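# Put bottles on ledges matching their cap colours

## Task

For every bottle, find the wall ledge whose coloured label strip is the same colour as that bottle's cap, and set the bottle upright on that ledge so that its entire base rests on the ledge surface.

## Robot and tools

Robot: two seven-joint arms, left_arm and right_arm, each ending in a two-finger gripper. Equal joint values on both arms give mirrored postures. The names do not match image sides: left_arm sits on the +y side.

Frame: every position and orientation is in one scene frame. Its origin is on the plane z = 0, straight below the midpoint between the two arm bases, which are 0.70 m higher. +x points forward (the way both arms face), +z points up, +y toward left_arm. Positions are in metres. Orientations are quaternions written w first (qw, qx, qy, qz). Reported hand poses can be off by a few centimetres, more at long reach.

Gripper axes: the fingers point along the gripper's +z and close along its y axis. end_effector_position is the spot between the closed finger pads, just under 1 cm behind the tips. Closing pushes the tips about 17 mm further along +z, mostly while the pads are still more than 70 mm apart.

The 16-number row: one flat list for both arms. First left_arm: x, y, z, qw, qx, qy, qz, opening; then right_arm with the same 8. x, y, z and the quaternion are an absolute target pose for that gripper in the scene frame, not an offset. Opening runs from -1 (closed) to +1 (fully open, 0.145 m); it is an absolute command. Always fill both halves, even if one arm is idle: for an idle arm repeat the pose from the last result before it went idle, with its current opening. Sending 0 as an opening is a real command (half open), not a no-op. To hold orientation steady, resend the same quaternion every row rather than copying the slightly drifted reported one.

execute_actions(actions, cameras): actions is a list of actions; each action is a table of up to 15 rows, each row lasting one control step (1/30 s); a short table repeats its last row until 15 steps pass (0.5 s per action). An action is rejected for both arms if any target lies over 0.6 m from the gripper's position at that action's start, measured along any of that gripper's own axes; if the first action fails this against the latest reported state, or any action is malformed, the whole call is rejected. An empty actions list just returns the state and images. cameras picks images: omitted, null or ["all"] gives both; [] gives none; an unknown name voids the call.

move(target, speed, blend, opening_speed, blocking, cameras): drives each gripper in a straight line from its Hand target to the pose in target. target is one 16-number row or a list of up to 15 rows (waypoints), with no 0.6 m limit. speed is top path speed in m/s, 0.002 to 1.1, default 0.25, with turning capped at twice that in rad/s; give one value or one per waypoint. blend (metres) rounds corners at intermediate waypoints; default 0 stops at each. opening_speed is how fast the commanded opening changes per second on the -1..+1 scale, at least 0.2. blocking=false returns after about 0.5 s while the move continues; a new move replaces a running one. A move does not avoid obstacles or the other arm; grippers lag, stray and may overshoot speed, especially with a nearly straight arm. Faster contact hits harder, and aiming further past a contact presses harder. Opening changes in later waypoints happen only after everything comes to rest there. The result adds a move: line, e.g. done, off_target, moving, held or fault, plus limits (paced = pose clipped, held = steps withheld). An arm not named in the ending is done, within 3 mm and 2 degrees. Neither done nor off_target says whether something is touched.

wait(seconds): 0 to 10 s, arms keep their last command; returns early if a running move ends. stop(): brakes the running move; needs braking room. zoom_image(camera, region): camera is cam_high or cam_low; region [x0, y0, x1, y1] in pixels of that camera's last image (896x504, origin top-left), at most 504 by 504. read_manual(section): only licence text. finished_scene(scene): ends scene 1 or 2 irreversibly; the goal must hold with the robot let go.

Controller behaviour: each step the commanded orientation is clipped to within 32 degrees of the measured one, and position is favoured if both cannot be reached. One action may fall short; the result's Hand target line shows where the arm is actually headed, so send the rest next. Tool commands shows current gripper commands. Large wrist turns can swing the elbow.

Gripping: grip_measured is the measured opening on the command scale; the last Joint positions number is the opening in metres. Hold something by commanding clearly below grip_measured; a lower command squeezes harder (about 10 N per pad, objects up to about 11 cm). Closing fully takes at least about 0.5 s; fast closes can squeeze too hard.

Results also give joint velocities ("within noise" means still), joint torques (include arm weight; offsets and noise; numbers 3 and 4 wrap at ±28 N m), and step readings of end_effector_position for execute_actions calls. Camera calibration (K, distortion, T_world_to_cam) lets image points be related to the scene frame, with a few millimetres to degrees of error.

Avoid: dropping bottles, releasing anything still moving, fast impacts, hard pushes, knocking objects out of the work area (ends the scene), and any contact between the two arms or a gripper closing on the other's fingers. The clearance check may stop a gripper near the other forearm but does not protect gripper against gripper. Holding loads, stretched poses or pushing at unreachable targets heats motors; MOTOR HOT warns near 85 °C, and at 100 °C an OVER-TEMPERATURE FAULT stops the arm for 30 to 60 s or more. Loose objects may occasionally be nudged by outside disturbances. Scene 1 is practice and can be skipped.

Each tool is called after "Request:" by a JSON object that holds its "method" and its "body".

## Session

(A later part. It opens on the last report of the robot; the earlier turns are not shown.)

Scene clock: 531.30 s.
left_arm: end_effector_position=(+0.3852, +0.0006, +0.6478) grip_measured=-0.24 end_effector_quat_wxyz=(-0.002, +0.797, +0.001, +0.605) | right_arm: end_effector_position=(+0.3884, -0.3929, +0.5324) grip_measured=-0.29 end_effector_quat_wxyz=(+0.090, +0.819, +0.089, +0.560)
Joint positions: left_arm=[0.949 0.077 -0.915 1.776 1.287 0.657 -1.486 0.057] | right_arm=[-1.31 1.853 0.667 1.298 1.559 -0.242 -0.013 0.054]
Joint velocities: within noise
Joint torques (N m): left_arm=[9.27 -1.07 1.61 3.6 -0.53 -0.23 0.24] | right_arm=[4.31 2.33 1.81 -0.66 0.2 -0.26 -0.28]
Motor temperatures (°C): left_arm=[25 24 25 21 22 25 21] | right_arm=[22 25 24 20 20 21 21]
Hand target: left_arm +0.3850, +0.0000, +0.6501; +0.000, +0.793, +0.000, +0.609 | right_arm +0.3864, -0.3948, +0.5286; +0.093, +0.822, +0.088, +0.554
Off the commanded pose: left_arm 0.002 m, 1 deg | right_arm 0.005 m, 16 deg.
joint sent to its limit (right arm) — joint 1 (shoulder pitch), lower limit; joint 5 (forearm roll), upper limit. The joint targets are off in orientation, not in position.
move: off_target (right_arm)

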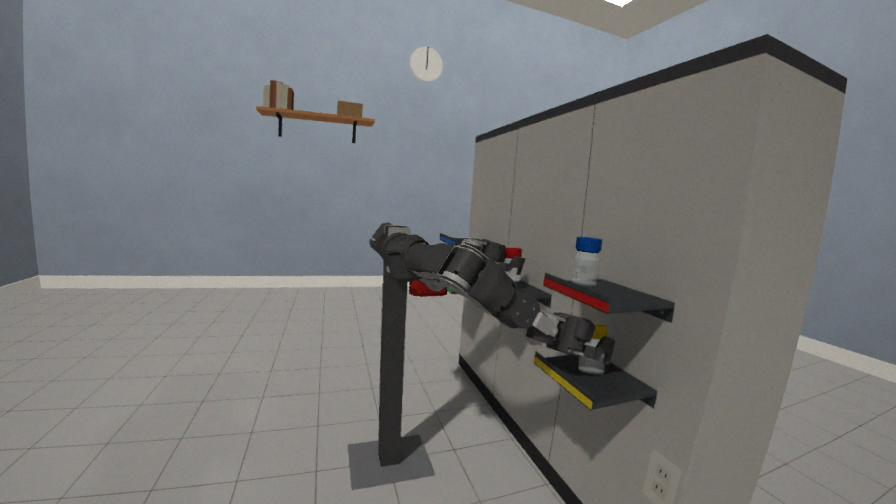

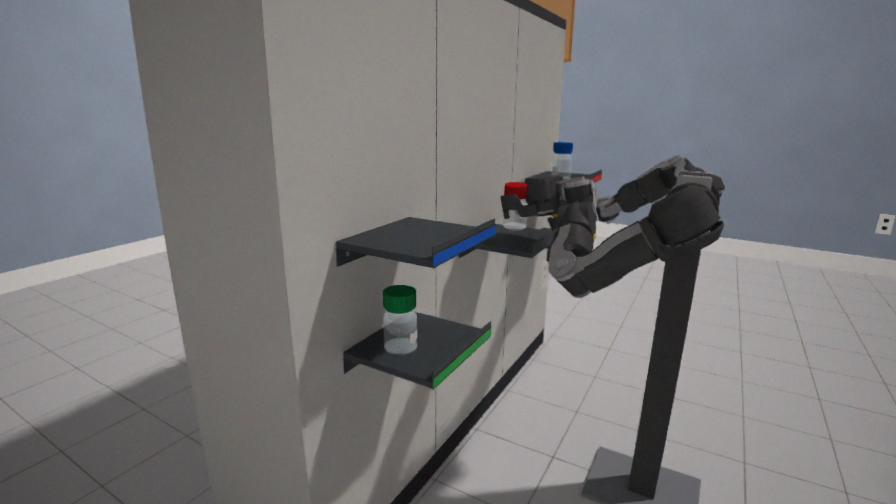

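Request:
{"method": "move", "body": {"target": [[0.385,0.0,0.64,0,0.7933,0,0.6087,-0.8,0.375,-0.385,0.56,0,0.7933,0,0.6087,-0.8],[0.385,0.0,0.632,0,0.7933,0,0.6087,-0.8,0.27,-0.35,0.58,0,0.7933,0,0.6087,-0.8]], "speed": [0.1,0.2]}}

Request:
{"method": "zoom_image", "body": {"camera": "cam_low", "region": [400, 120, 640, 270]}}

Request:
{"method": "zoom_image", "body": {"camera": "cam_high", "region": [440, 210, 680, 410]}}

Scene clock: 557.47 s.
left_arm: end_effector_position=(+0.3846, -0.0001, +0.6325) grip_measured=-0.24 end_effector_quat_wxyz=(+0.000, +0.794, +0.000, +0.608) | right_arm: end_effector_position=(+0.2690, -0.3503, +0.5766) grip_measured=-0.29 end_effector_quat_wxyz=(+0.000, +0.797, -0.003, +0.604)
Joint positions: left_arm=[0.94 0.122 -0.986 1.776 1.269 0.571 -1.454 0.057] | right_arm=[-1.31 1.091 1.028 1.985 1.334 0.042 0.001 0.054]
Joint velocities: within noise
Joint torques (N m): left_arm=[8.43 -0.83 1.63 2.59 -0.51 -0.26 0.23] | right_arm=[1.38 1.89 5.31 1.33 0.07 -0.57 0.19]
Motor temperatures (°C): left_arm=[28 23 25 22 22 24 21] | right_arm=[22 24 24 20 20 21 21]
Hand target: left_arm +0.3850, -0.0001, +0.6321; +0.000, +0.793, +0.000, +0.609 | right_arm +0.2700, -0.3501, +0.5801; +0.000, +0.793, +0.000, +0.609
Off the commanded pose: left_arm 0.001 m, 0 deg | right_arm 0.004 m, 1 deg.
move: off_target (right_arm)

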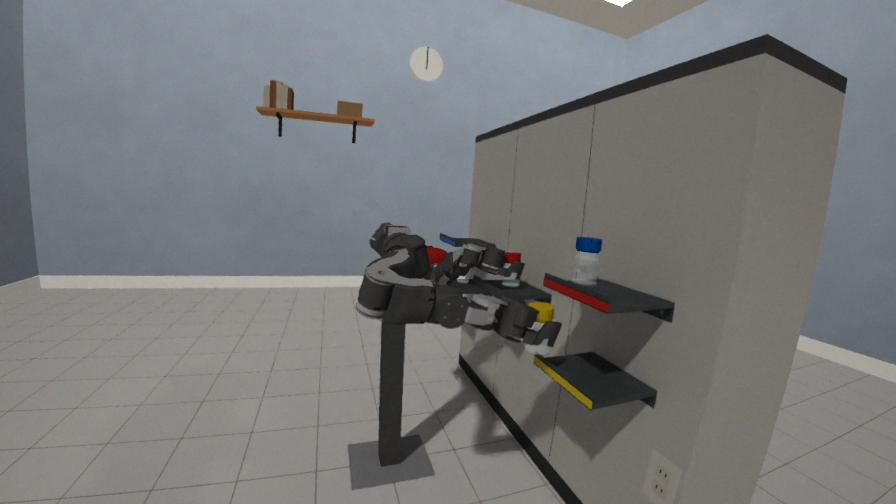

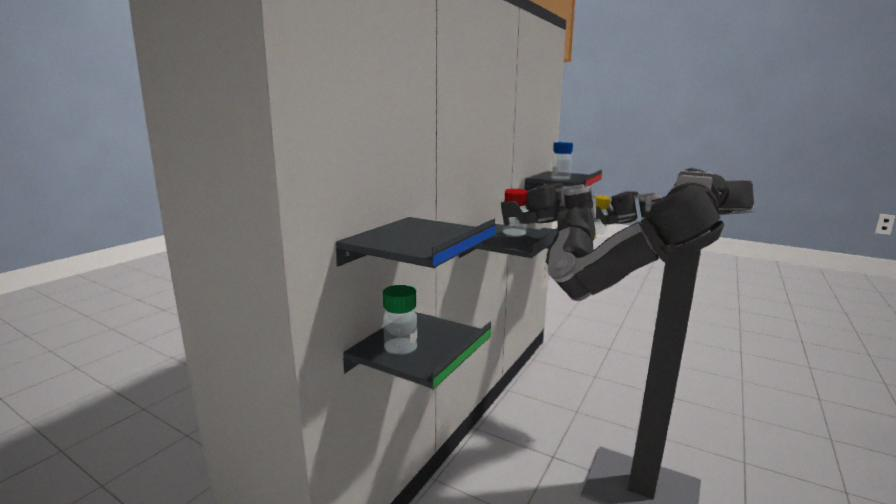

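Scaled by 2.100 from the camera's 896x504 image, which has a finer 1280x720 frame.

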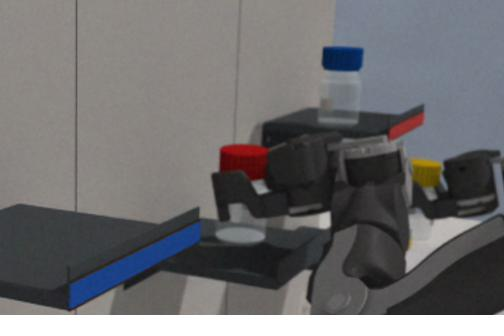

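Scaled by 2.100 from the camera's 896x504 image, which has a finer 1280x720 frame.

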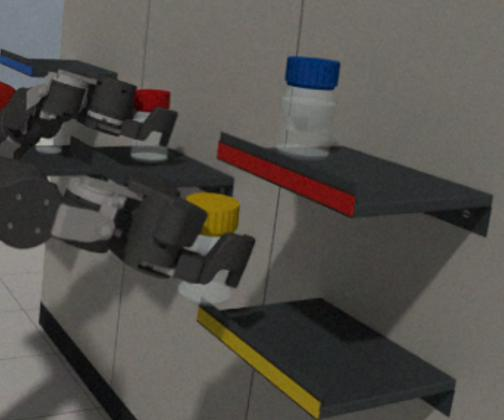

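Request:
{"method": "move", "body": {"target": [[0.385,0.0,0.622,0,0.7933,0,0.6087,-0.8,0.265,-0.26,0.50,0,0.7071,0,0.7071,-0.8],[0.385,0.0,0.622,0,0.7933,0,0.6087,-0.8,0.29,-0.14,0.42,0,0.7071,0,0.7071,-0.8],[0.385,0.0,0.622,0,0.7933,0,0.6087,-0.8,0.265,-0.26,0.50,0,0.7071,0,0.7071,-0.8]], "speed": [0.2,0.2,0.2]}}

Request:
{"method": "zoom_image", "body": {"camera": "cam_low", "region": [400, 120, 640, 270]}}

Scene clock: 567.13 s.
left_arm: end_effector_position=(+0.3850, +0.0004, +0.6283) grip_measured=-0.24 end_effector_quat_wxyz=(+0.000, +0.787, +0.002, +0.617) | right_arm: end_effector_position=(+0.2648, -0.2618, +0.4973) grip_measured=-0.29 end_effector_quat_wxyz=(+0.005, +0.712, +0.000, +0.702)
Joint positions: left_arm=[0.926 0.135 -1.007 1.774 1.226 0.539 -1.429 0.057] | right_arm=[-0.656 0.963 -0.08 1.941 0.736 -0.454 -0.398 0.054]
Joint velocities: within noise
Joint torques (N m): left_arm=[6.24 -0.96 1.94 1.81 -0.08 -0.14 0.2] | right_arm=[1.23 3.81 2.81 3.59 -0.14 -0.75 0.18]
Motor temperatures (°C): left_arm=[28 23 25 21 22 24 21] | right_arm=[21 24 25 20 20 21 21]
Hand target: left_arm +0.3850, +0.0001, +0.6220; +0.000, +0.793, +0.000, +0.609 | right_arm +0.2650, -0.2600, +0.5000; +0.000, +0.707, +0.000, +0.707
Off the commanded pose: left_arm 0.006 m, 1 deg | right_arm 0.003 m, 1 deg.
move: off_target (left_arm)

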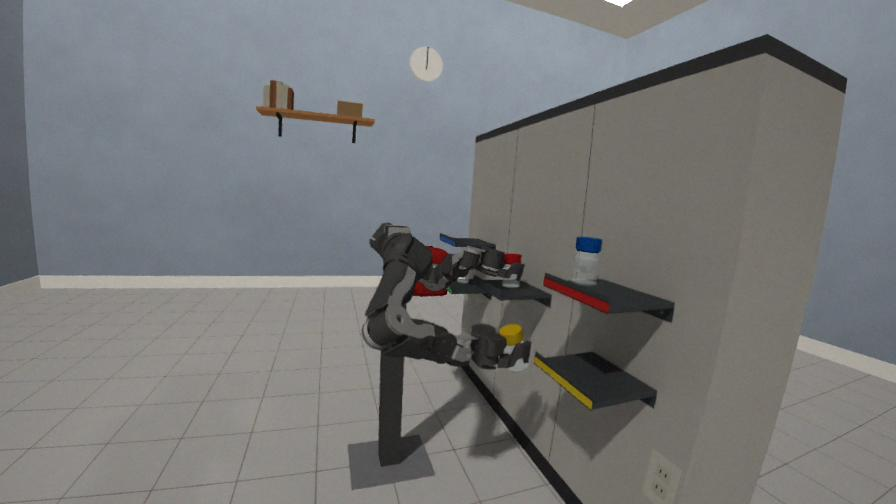

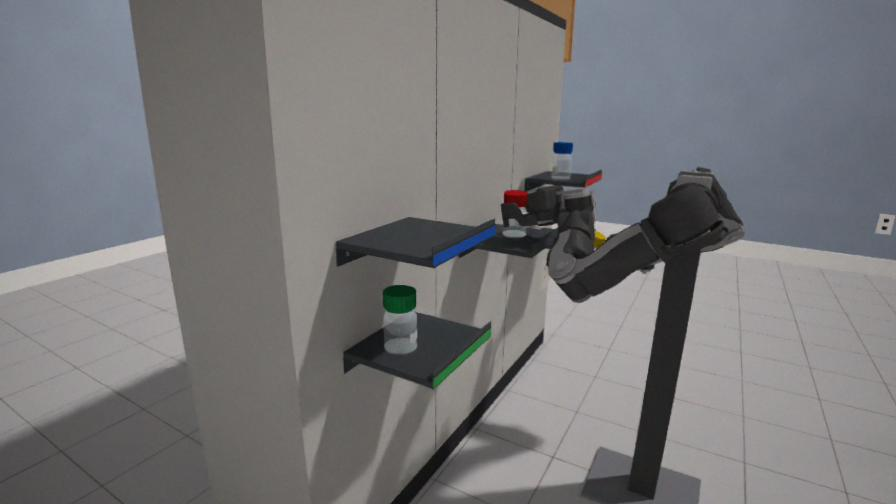

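Scaled by 2.100 from the camera's 896x504 image, which has a finer 1280x720 frame.

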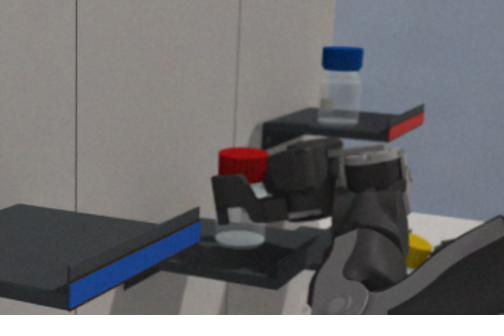

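Request:
{"method": "move", "body": {"target": [[0.385,0.0,0.628,0,0.7933,0,0.6087,-0.8,0.27,-0.33,0.56,0.1057,0.7812,-0.1377,0.5994,-0.8],[0.385,0.0,0.628,0,0.7933,0,0.6087,0.3,0.30,-0.37,0.585,0.1057,0.7812,-0.1377,0.5994,-0.8],[0.30,0.0,0.65,0,0.7933,0,0.6087,0.3,0.386,-0.403,0.575,0.1057,0.7812,-0.1377,0.5994,-0.8],[0.27,0.14,0.66,0,0.7071,0,0.7071,0.3,0.386,-0.403,0.54,0.1057,0.7812,-0.1377,0.5994,-0.8]], "speed": [0.2,0.2,0.2,0.15], "opening_speed": 1.5}}

Request:
{"method": "zoom_image", "body": {"camera": "cam_low", "region": [400, 120, 640, 270]}}

Request:
{"method": "zoom_image", "body": {"camera": "cam_high", "region": [440, 210, 680, 410]}}

Scene clock: 589.37 s.
left_arm: end_effector_position=(+0.2704, +0.1408, +0.6609) grip_measured=+0.30 end_effector_quat_wxyz=(-0.054, +0.580, +0.053, +0.811) | right_arm: end_effector_position=(+0.3851, -0.4034, +0.5406) grip_measured=-0.29 end_effector_quat_wxyz=(+0.176, +0.800, +0.010, +0.573)
Joint positions: left_arm=[0.366 0.834 -0.984 2.434 0.454 0.147 -1.353 0.098] | right_arm=[-1.311 1.857 0.672 1.416 1.559 -0.253 -0.366 0.054]
Joint velocities: within noise
Joint torques (N m): left_arm=[3.63 2.33 0.83 3.22 -0.4 -0.28 0.24] | right_arm=[4.34 2.6 3.22 -0.65 -0.02 -0.62 -0.02]
Motor temperatures (°C): left_arm=[27 23 25 21 22 24 21] | right_arm=[21 25 25 20 20 21 21]
Hand target: left_arm +0.2706, +0.1398, +0.6595; -0.053, +0.582, +0.050, +0.810 | right_arm +0.3854, -0.4028, +0.5404; +0.175, +0.799, +0.011, +0.575
Off the commanded pose: left_arm 0.001 m, 21 deg | right_arm 0.001 m, 19 deg.
joint read past its limit (left arm) — joint 4 (elbow), upper limit, where the elbow is as bent as it goes.
joint sent to its limit (left arm) — joint 4 (elbow), upper limit, where the elbow is as bent as it goes. The joint targets are off in orientation, not in position.
joint sent to its limit (right arm) — joint 1 (shoulder pitch), lower limit; joint 5 (forearm roll), upper limit. The joint targets are off in orientation, not in position.
move: off_target (left_arm, right_arm)

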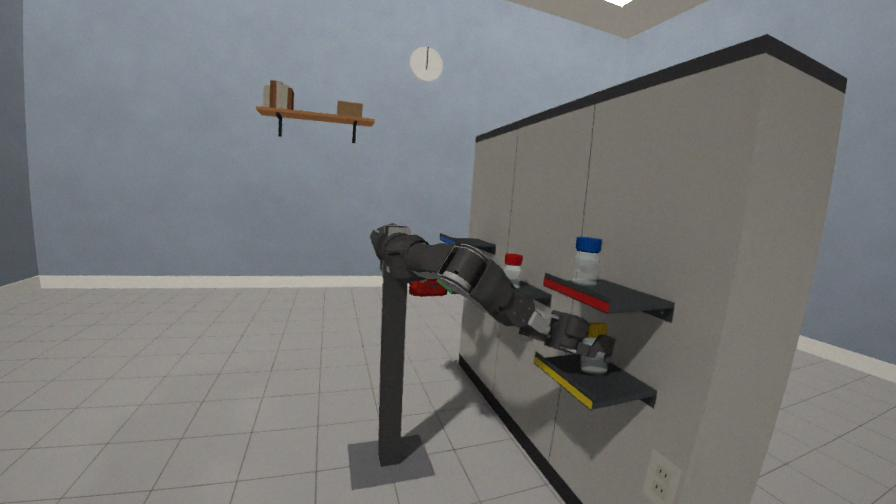

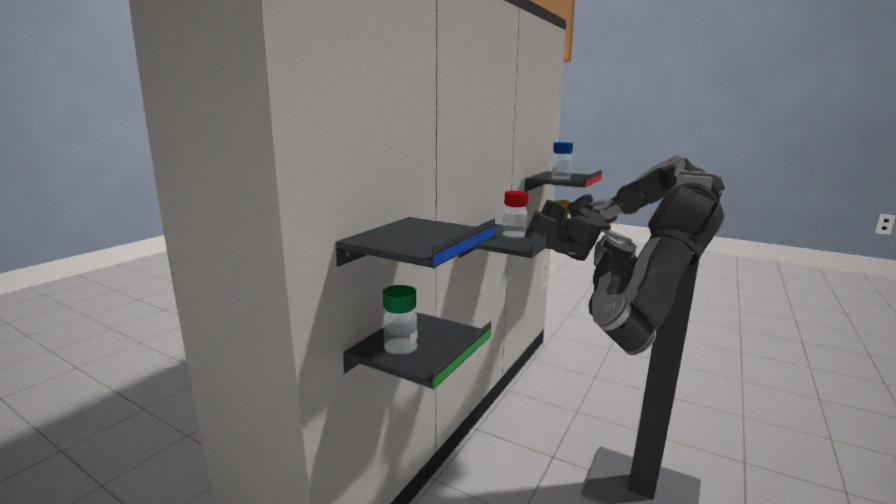

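Scaled by 2.100 from the camera's 896x504 image, which has a finer 1280x720 frame.

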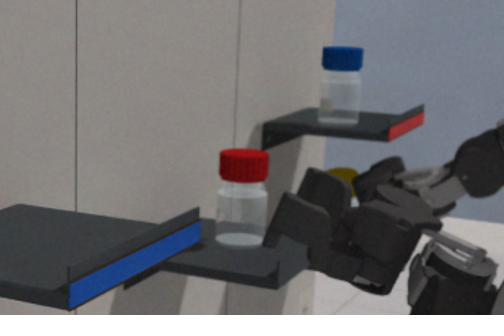

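Scaled by 2.100 from the camera's 896x504 image, which has a finer 1280x720 frame.

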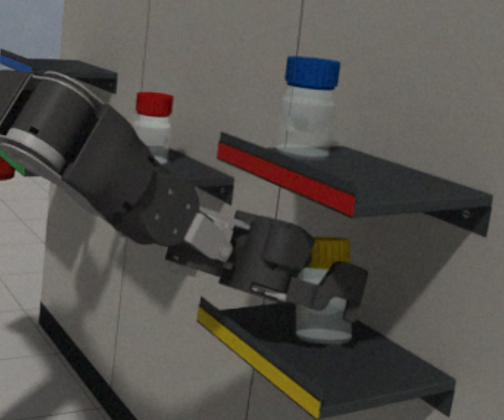

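Request:
{"method": "move", "body": {"target": [[0.32,0.18,0.66,0,0.7071,0,0.7071,0.3,0.38,-0.39,0.56,0,0.7933,0,0.6087,-0.8],[0.32,0.18,0.66,0,0.7071,0,0.7071,0.3,0.36,-0.21,0.55,0,0.7933,0,0.6087,-0.8],[0.32,0.18,0.66,0,0.7071,0,0.7071,0.3,0.39,-0.18,0.42,0,0.7071,0,0.7071,-0.8]], "speed": 0.25}}

Scene clock: 619.30 s.
left_arm: end_effector_position=(+0.3196, +0.1806, +0.6604) grip_measured=+0.30 end_effector_quat_wxyz=(-0.001, +0.706, +0.002, +0.708) | right_arm: end_effector_position=(+0.3351, -0.2120, +0.4737) grip_measured=-0.29 end_effector_quat_wxyz=(-0.088, +0.862, +0.216, +0.450)
Joint positions: left_arm=[0.52 1.202 -0.667 2.377 1.265 0.147 -0.996 0.098] | right_arm=[-1.31 1.997 0.557 1.773 1.559 -0.161 -0.12 0.054]
Joint velocities: within noise
Joint torques (N m): left_arm=[5.05 3.18 2.19 1.42 -0.26 -0.32 0.24] | right_arm=[4.18 1.54 2.96 0.54 0.08 -0.66 0.15]
Motor temperatures (°C): left_arm=[25 23 24 22 22 24 21] | right_arm=[22 24 25 20 20 21 21]
Hand target: left_arm +0.3200, +0.1800, +0.6600; +0.000, +0.707, +0.000, +0.707 | right_arm +0.3348, -0.2109, +0.4738; -0.091, +0.861, +0.215, +0.452
Off the commanded pose: left_arm 0.001 m, 0 deg | right_arm 0.083 m, 44 deg; orientation clipped.
joint sent to its limit (right arm) — joint 1 (shoulder pitch), lower limit; joint 2 (shoulder roll), upper limit; joint 5 (forearm roll), upper limit. The joint targets are off in position and orientation.
move: off_target (right_arm); limits=paced

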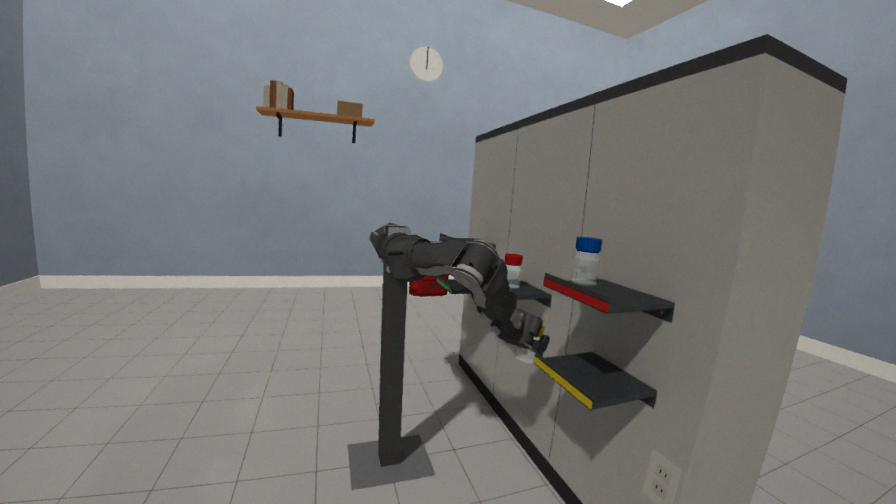

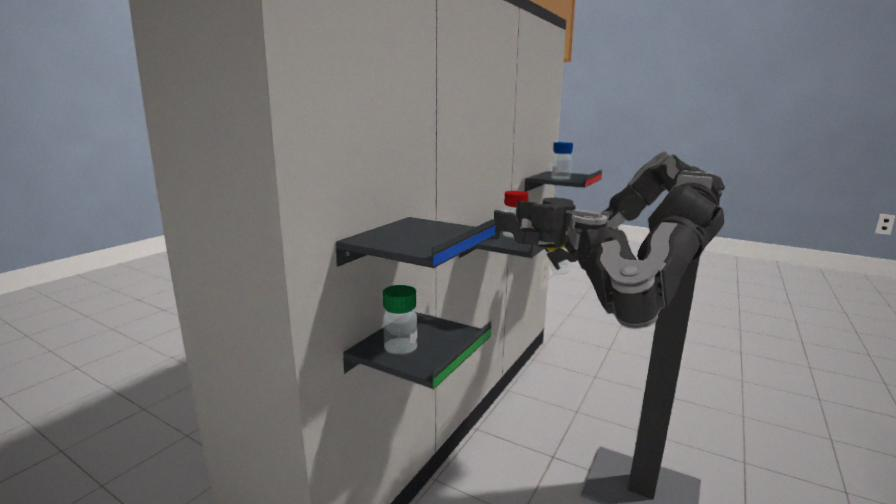

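Request:
{"method": "move", "body": {"target": [[0.32,0.18,0.66,0,0.7071,0,0.7071,0.3,0.265,-0.26,0.50,0,0.7071,0,0.7071,-0.8],[0.32,0.18,0.66,0,0.7071,0,0.7071,0.3,0.29,-0.13,0.42,0,0.7071,0,0.7071,-0.8],[0.32,0.18,0.66,0,0.7071,0,0.7071,0.3,0.39,-0.12,0.42,0,0.7071,0,0.7071,-0.8]], "speed": 0.25}}

Scene clock: 633.73 s.
left_arm: end_effector_position=(+0.3196, +0.1806, +0.6604) grip_measured=+0.30 end_effector_quat_wxyz=(-0.001, +0.706, +0.002, +0.708) | right_arm: end_effector_position=(+0.3212, -0.1734, +0.4857) grip_measured=-0.29 end_effector_quat_wxyz=(-0.136, +0.850, +0.230, +0.453)
Joint positions: left_arm=[0.52 1.202 -0.667 2.377 1.265 0.147 -0.996 0.098] | right_arm=[-1.311 1.997 0.597 1.887 1.559 -0.156 -0.137 0.054]
Joint velocities: within noise
Joint torques (N m): left_arm=[5.05 3.18 2.19 1.4 -0.26 -0.32 0.24] | right_arm=[4.15 1.52 4.31 0.75 0.06 -0.46 0.21]
Motor temperatures (°C): left_arm=[25 23 24 21 22 24 21] | right_arm=[22 24 24 19 20 21 21]
Hand target: left_arm +0.3200, +0.1800, +0.6600; +0.000, +0.707, +0.000, +0.707 | right_arm +0.3213, -0.1717, +0.4869; -0.140, +0.849, +0.231, +0.454
Off the commanded pose: left_arm 0.001 m, 0 deg | right_arm 0.109 m, 46 deg; orientation clipped.
joint sent to its limit (right arm) — joint 1 (shoulder pitch), lower limit; joint 2 (shoulder roll), upper limit; joint 5 (forearm roll), upper limit. The joint targets are off in position and orientation.
move: off_target (right_arm); limits=paced

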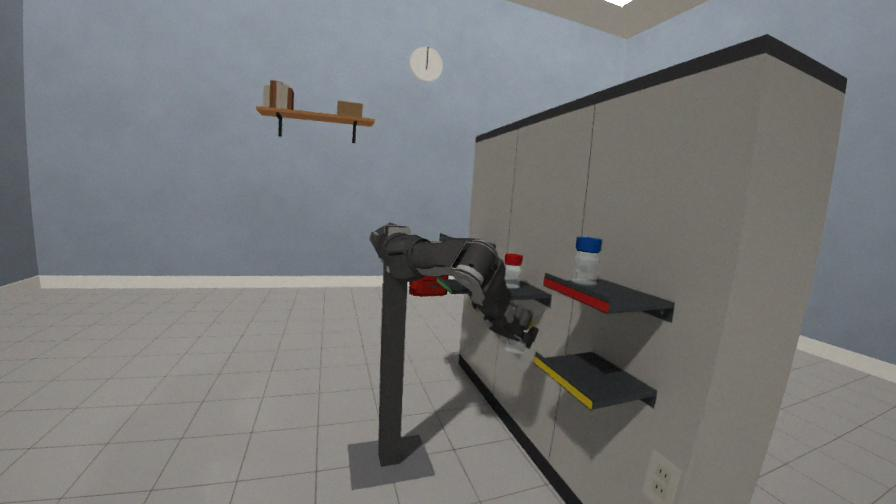

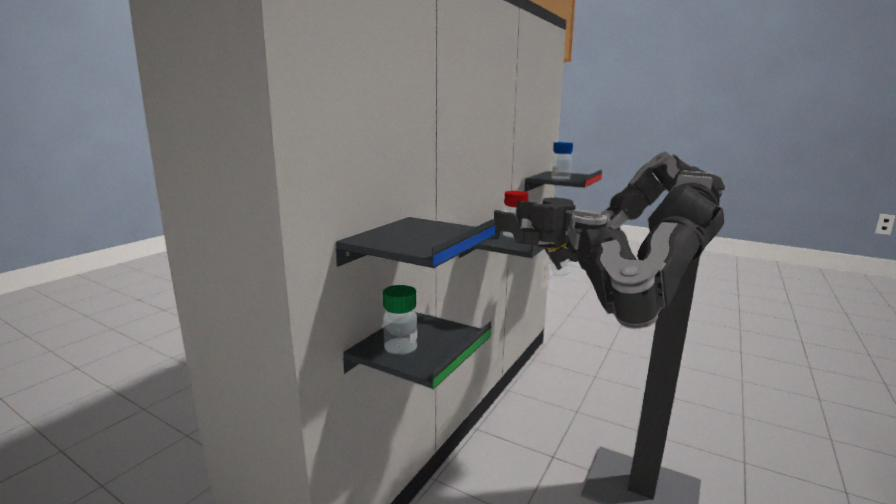

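Request:
{"method": "move", "body": {"target": [[0.32,0.18,0.66,0,0.7071,0,0.7071,0.3,0.27,-0.30,0.57,0,0.7933,0,0.6087,-0.8],[0.32,0.18,0.66,0,0.7071,0,0.7071,0.3,0.265,-0.30,0.54,0,0.7071,0,0.7071,-0.8],[0.32,0.18,0.66,0,0.7071,0,0.7071,0.3,0.265,-0.22,0.46,0,0.7071,0,0.7071,-0.8]], "speed": 0.25}}

Request:
{"method": "zoom_image", "body": {"camera": "cam_high", "region": [440, 210, 680, 410]}}

Scene clock: 648.13 s.
left_arm: end_effector_position=(+0.3196, +0.1806, +0.6604) grip_measured=+0.30 end_effector_quat_wxyz=(-0.001, +0.706, +0.002, +0.708) | right_arm: end_effector_position=(+0.2639, -0.2183, +0.4567) grip_measured=-0.29 end_effector_quat_wxyz=(-0.003, +0.713, +0.002, +0.701)
Joint positions: left_arm=[0.52 1.202 -0.667 2.377 1.265 0.147 -0.996 0.098] | right_arm=[-0.513 0.656 -0.211 1.83 0.479 -0.391 -0.342 0.054]
Joint velocities: within noise
Joint torques (N m): left_arm=[5.08 3.18 2.19 1.42 -0.26 -0.32 0.24] | right_arm=[1.23 2.76 2.97 3.69 -0.23 -0.75 -0.12]
Motor temperatures (°C): left_arm=[25 23 25 21 22 24 21] | right_arm=[22 24 25 19 20 21 21]
Hand target: left_arm +0.3200, +0.1800, +0.6600; +0.000, +0.707, +0.000, +0.707 | right_arm +0.2650, -0.2200, +0.4600; +0.000, +0.707, +0.000, +0.707
Off the commanded pose: left_arm 0.001 m, 0 deg | right_arm 0.004 m, 1 deg.
move: off_target (right_arm)

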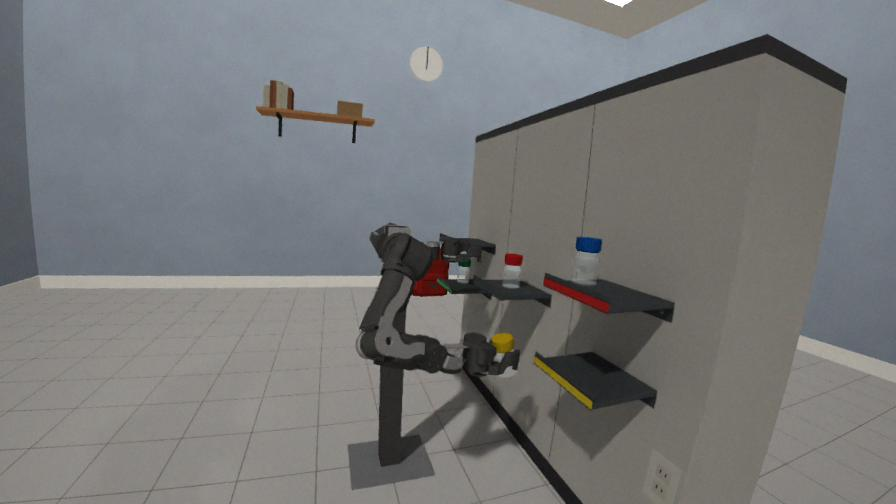

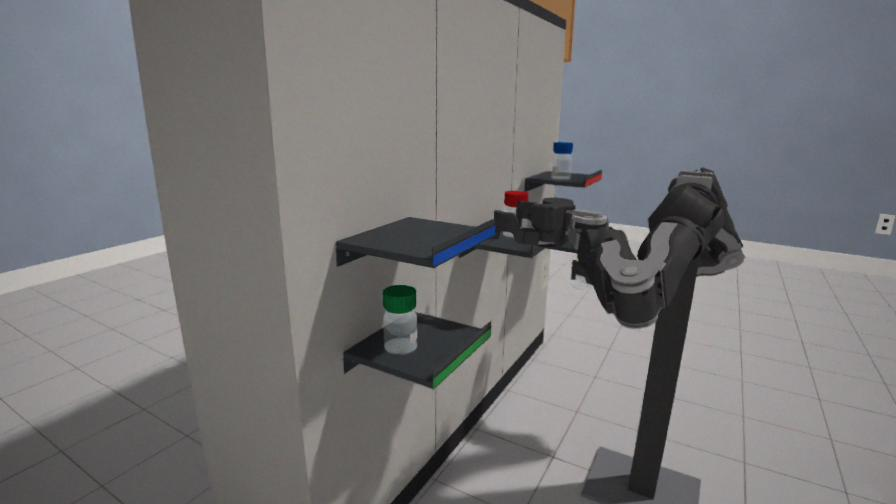

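Scaled by 2.100 from the camera's 896x504 image, which has a finer 1280x720 frame.

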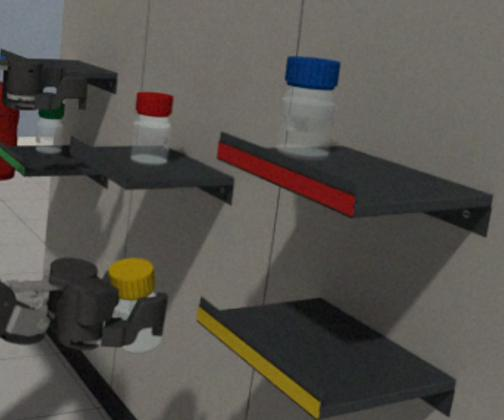

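Request:
{"method": "move", "body": {"target": [[0.32,0.18,0.66,0,0.7071,0,0.7071,0.3,0.29,-0.12,0.42,0,0.7071,0,0.7071,-0.8],[0.32,0.18,0.66,0,0.7071,0,0.7071,0.3,0.38,-0.14,0.42,0,0.7071,0,0.7071,-0.8],[0.32,0.18,0.66,0,0.7071,0,0.7071,0.3,0.38,-0.20,0.50,0,0.7071,0,0.7071,-0.8],[0.32,0.18,0.66,0,0.7071,0,0.7071,0.3,0.37,-0.21,0.565,0,0.7933,0,0.6087,-0.8]], "speed": 0.2}}

Request:
{"method": "zoom_image", "body": {"camera": "cam_high", "region": [440, 210, 680, 410]}}

Scene clock: 661.40 s.
left_arm: end_effector_position=(+0.3196, +0.1806, +0.6604) grip_measured=+0.30 end_effector_quat_wxyz=(-0.001, +0.706, +0.002, +0.708) | right_arm: end_effector_position=(+0.3696, -0.2085, +0.5631) grip_measured=-0.29 end_effector_quat_wxyz=(-0.002, +0.796, +0.003, +0.606)
Joint positions: left_arm=[0.52 1.202 -0.667 2.377 1.265 0.147 -0.996 0.098] | right_arm=[0.16 0.631 -0.137 1.989 0.832 0.654 -0.435 0.054]
Joint velocities: within noise
Joint torques (N m): left_arm=[5.05 3.18 2.19 1.43 -0.25 -0.32 0.23] | right_arm=[4.13 2.86 3.15 3.33 -0.11 -0.51 -0.15]
Motor temperatures (°C): left_arm=[25 23 25 21 22 24 21] | right_arm=[21 24 24 20 20 22 21]
Hand target: left_arm +0.3200, +0.1800, +0.6600; +0.000, +0.707, +0.000, +0.707 | right_arm +0.3700, -0.2100, +0.5649; +0.000, +0.793, +0.000, +0.609
Off the commanded pose: left_arm 0.001 m, 0 deg | right_arm 0.002 m, 1 deg.
move: done

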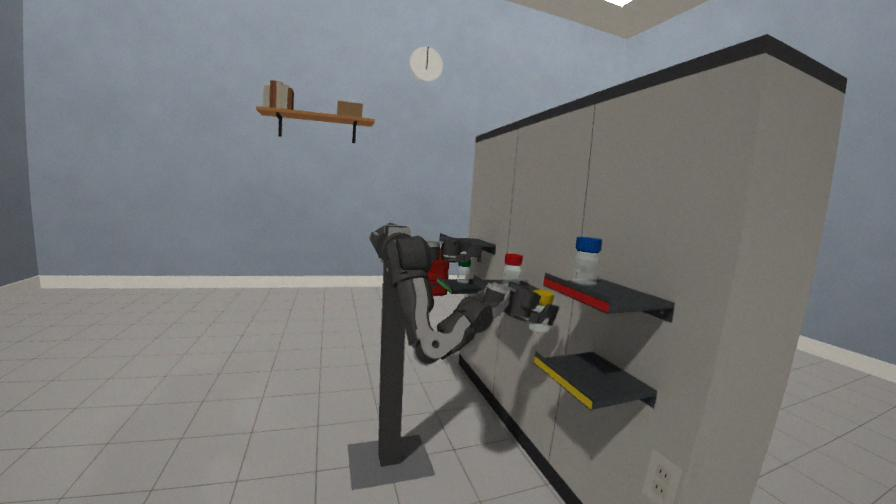

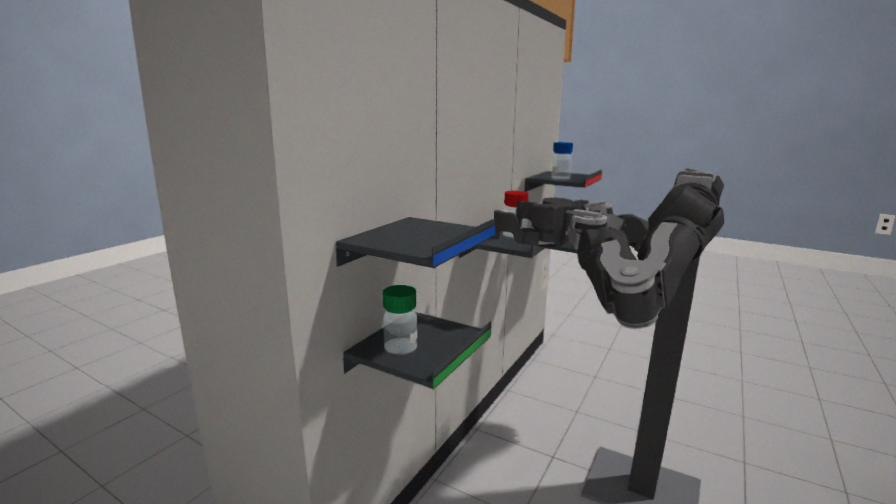

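Scaled by 2.100 from the camera's 896x504 image, which has a finer 1280x720 frame.

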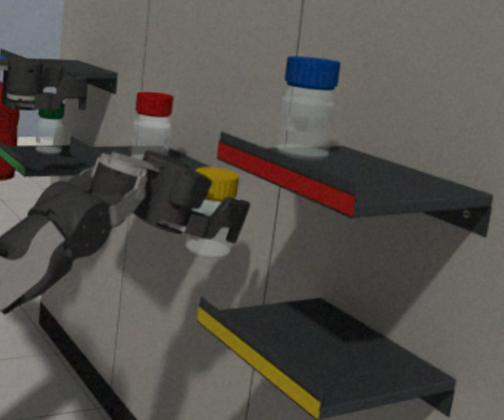

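Request:
{"method": "move", "body": {"target": [[0.32,0.18,0.66,0,0.7071,0,0.7071,0.3,0.38,-0.30,0.557,0.1057,0.7812,-0.1377,0.5994,-0.8],[0.32,0.18,0.66,0,0.7071,0,0.7071,0.3,0.386,-0.403,0.555,0.1057,0.7812,-0.1377,0.5994,-0.8],[0.32,0.18,0.66,0,0.7071,0,0.7071,0.3,0.386,-0.403,0.535,0.1057,0.7812,-0.1377,0.5994,-0.8]], "speed": [0.2,0.2,0.08], "blend": [0.02,0.01,0]}}

Request:
{"method": "zoom_image", "body": {"camera": "cam_high", "region": [440, 210, 680, 410]}}

Scene clock: 673.97 s.
left_arm: end_effector_position=(+0.3196, +0.1806, +0.6604) grip_measured=+0.30 end_effector_quat_wxyz=(-0.001, +0.706, +0.002, +0.708) | right_arm: end_effector_position=(+0.3848, -0.4037, +0.5327) grip_measured=-0.29 end_effector_quat_wxyz=(+0.106, +0.785, -0.140, +0.594)
Joint positions: left_arm=[0.52 1.202 -0.667 2.377 1.265 0.147 -0.996 0.098] | right_arm=[0.178 0.812 0.088 1.422 0.833 0.406 -0.199 0.054]
Joint velocities: within noise
Joint torques (N m): left_arm=[5.05 3.18 2.19 1.43 -0.26 -0.32 0.23] | right_arm=[4.71 6.69 2.71 3.04 -0.08 -0.8 0.19]
Motor temperatures (°C): left_arm=[25 23 25 21 22 24 21] | right_arm=[22 24 24 20 20 21 21]
Hand target: left_arm +0.3200, +0.1800, +0.6600; +0.000, +0.707, +0.000, +0.707 | right_arm +0.3860, -0.4029, +0.5350; +0.106, +0.781, -0.138, +0.599
Off the commanded pose: left_arm 0.001 m, 0 deg | right_arm 0.003 m, 1 deg.
move: done

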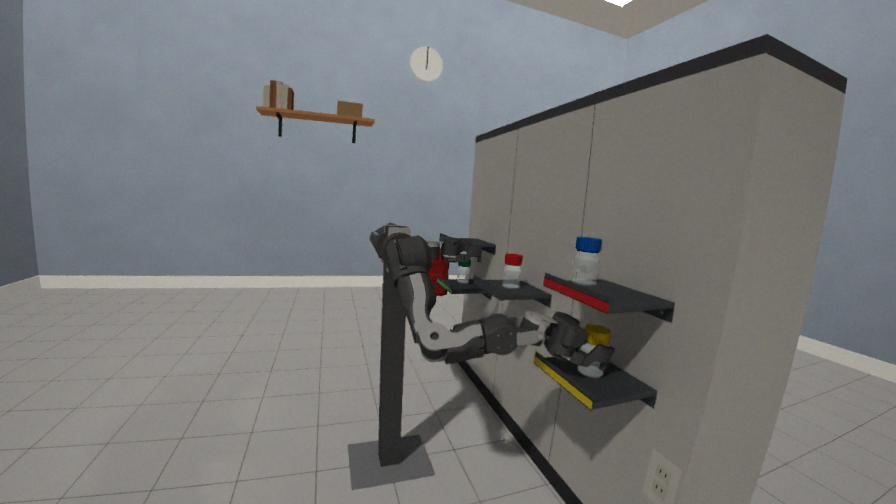

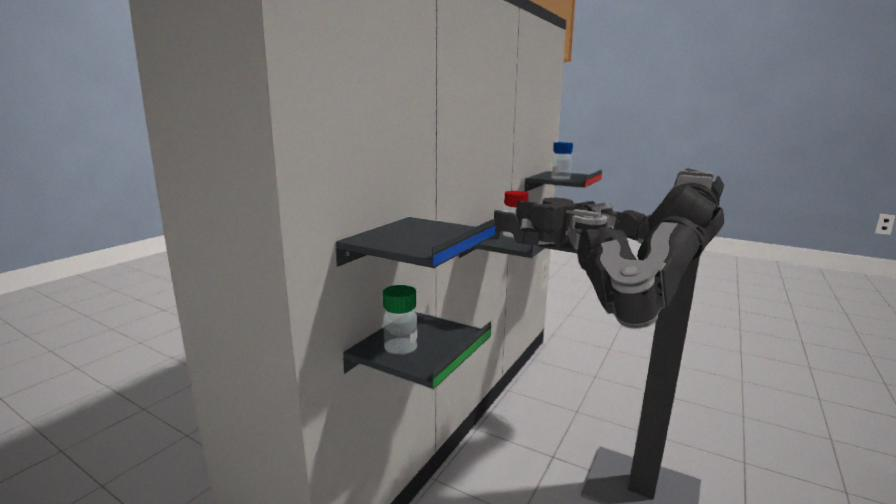

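Scaled by 2.100 from the camera's 896x504 image, which has a finer 1280x720 frame.

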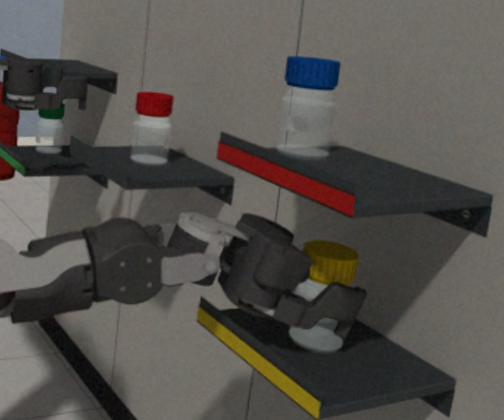

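Request:
{"method": "move", "body": {"target": [[0.32,0.18,0.66,0,0.7071,0,0.7071,0.3,0.386,-0.403,0.52,0.1057,0.7812,-0.1377,0.5994,-0.8]], "speed": [0.04]}}

Request:
{"method": "zoom_image", "body": {"camera": "cam_high", "region": [440, 210, 680, 410]}}

Scene clock: 680.37 s.
left_arm: end_effector_position=(+0.3196, +0.1806, +0.6604) grip_measured=+0.30 end_effector_quat_wxyz=(-0.001, +0.706, +0.002, +0.708) | right_arm: end_effector_position=(+0.3875, -0.4052, +0.5314) grip_measured=-0.29 end_effector_quat_wxyz=(+0.110, +0.770, -0.138, +0.614)
Joint positions: left_arm=[0.52 1.202 -0.667 2.377 1.265 0.147 -0.996 0.098] | right_arm=[0.177 0.802 0.072 1.391 0.812 0.323 -0.183 0.054]
Joint velocities: within noise
Joint torques (N m): left_arm=[5.08 3.2 2.21 1.43 -0.26 -0.32 0.24] | right_arm=[2.76 5.37 1.01 1.62 0.12 0 0.12]
Motor temperatures (°C): left_arm=[25 23 25 21 22 24 21] | right_arm=[22 24 24 20 20 22 21]
Hand target: left_arm +0.3200, +0.1800, +0.6600; +0.000, +0.707, +0.000, +0.707 | right_arm +0.3858, -0.4030, +0.5202; +0.106, +0.781, -0.138, +0.600
Off the commanded pose: left_arm 0.001 m, 0 deg | right_arm 0.012 m, 2 deg.
move: off_target (right_arm)

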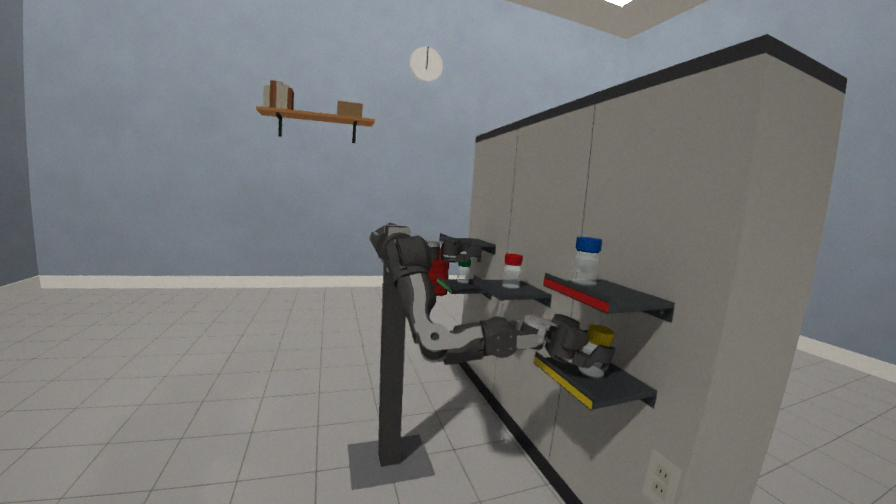

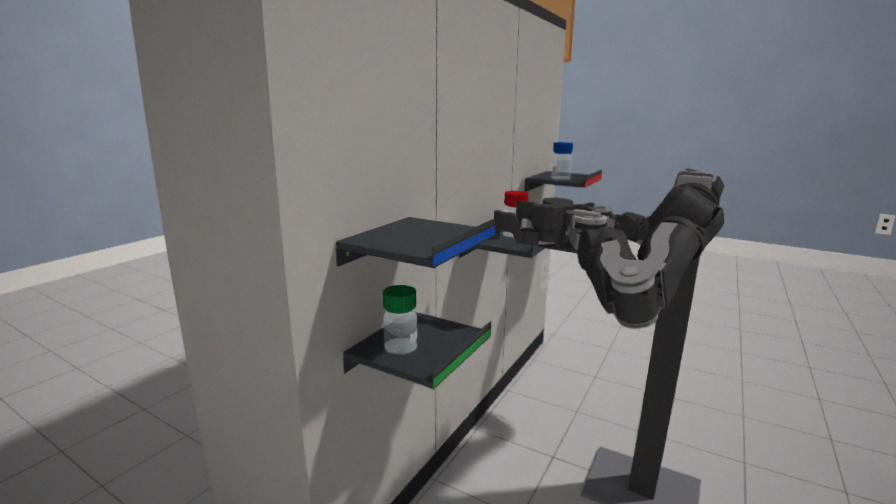

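Scaled by 2.100 from the camera's 896x504 image, which has a finer 1280x720 frame.

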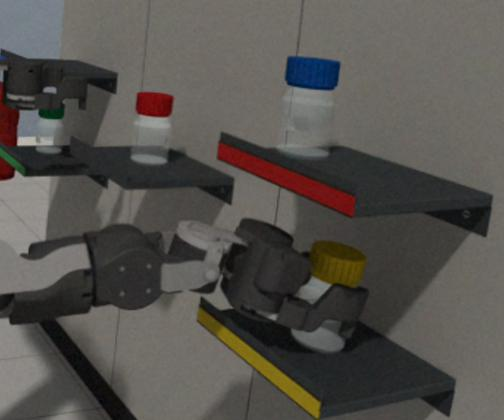

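Request:
{"method": "move", "body": {"target": [[0.32,0.18,0.66,0,0.7071,0,0.7071,0.3,0.386,-0.403,0.533,0.1057,0.7812,-0.1377,0.5994,-0.8],[0.32,0.18,0.66,0,0.7071,0,0.7071,0.3,0.386,-0.403,0.533,0.1057,0.7812,-0.1377,0.5994,0.3]], "speed": [0.06,0.1], "opening_speed": 0.8}}

Request:
{"method": "zoom_image", "body": {"camera": "cam_high", "region": [440, 210, 680, 410]}}

Scene clock: 695.70 s.
left_arm: end_effector_position=(+0.3196, +0.1806, +0.6604) grip_measured=+0.30 end_effector_quat_wxyz=(-0.001, +0.706, +0.002, +0.708) | right_arm: end_effector_position=(+0.3861, -0.4023, +0.5313) grip_measured=+0.30 end_effector_quat_wxyz=(+0.105, +0.782, -0.137, +0.599)
Joint positions: left_arm=[0.52 1.202 -0.667 2.377 1.265 0.147 -0.996 0.098] | right_arm=[0.177 0.811 0.077 1.414 0.829 0.382 -0.192 0.098]
Joint velocities: within noise
Joint torques (N m): left_arm=[5.05 3.18 2.19 1.42 -0.26 -0.32 0.23] | right_arm=[4.44 7.11 3.69 3.47 0.1 -0.32 -0.02]
Motor temperatures (°C): left_arm=[25 23 25 21 22 24 21] | right_arm=[22 25 24 20 20 21 21]
Hand target: left_arm +0.3200, +0.1800, +0.6600; +0.000, +0.707, +0.000, +0.707 | right_arm +0.3860, -0.4030, +0.5330; +0.106, +0.781, -0.138, +0.599
Off the commanded pose: left_arm 0.001 m, 0 deg | right_arm 0.002 m, 0 deg.
move: done

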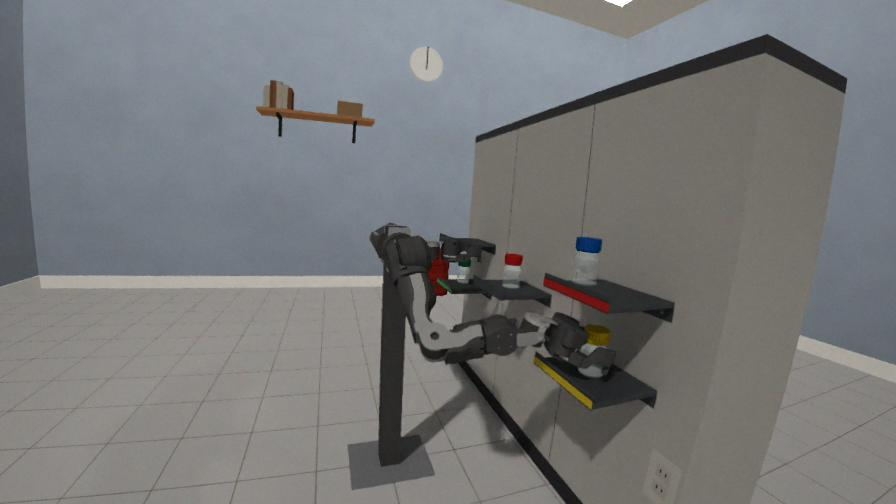

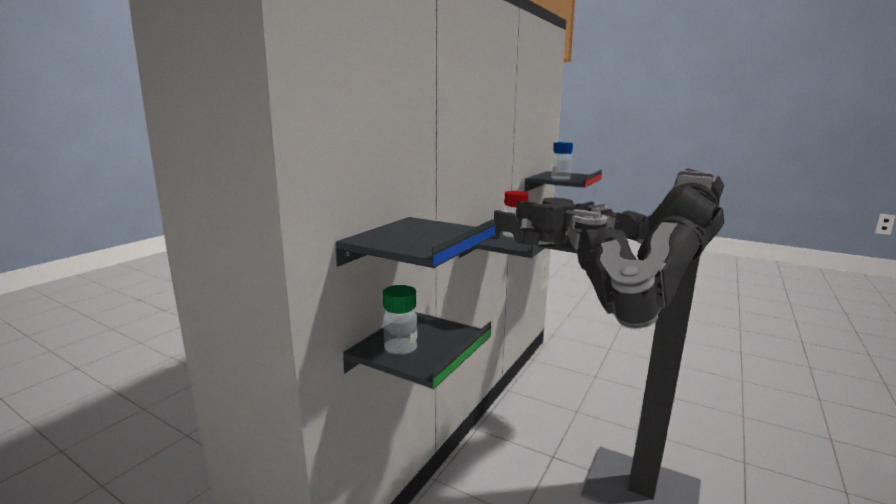

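Scaled by 2.100 from the camera's 896x504 image, which has a finer 1280x720 frame.

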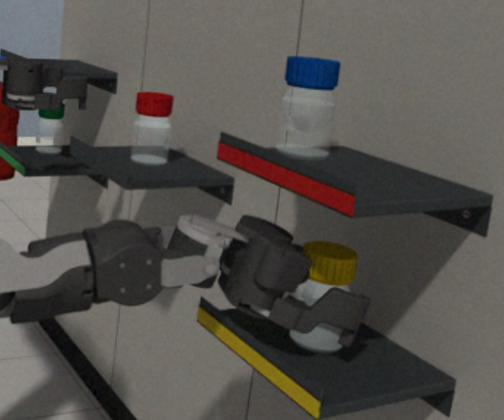

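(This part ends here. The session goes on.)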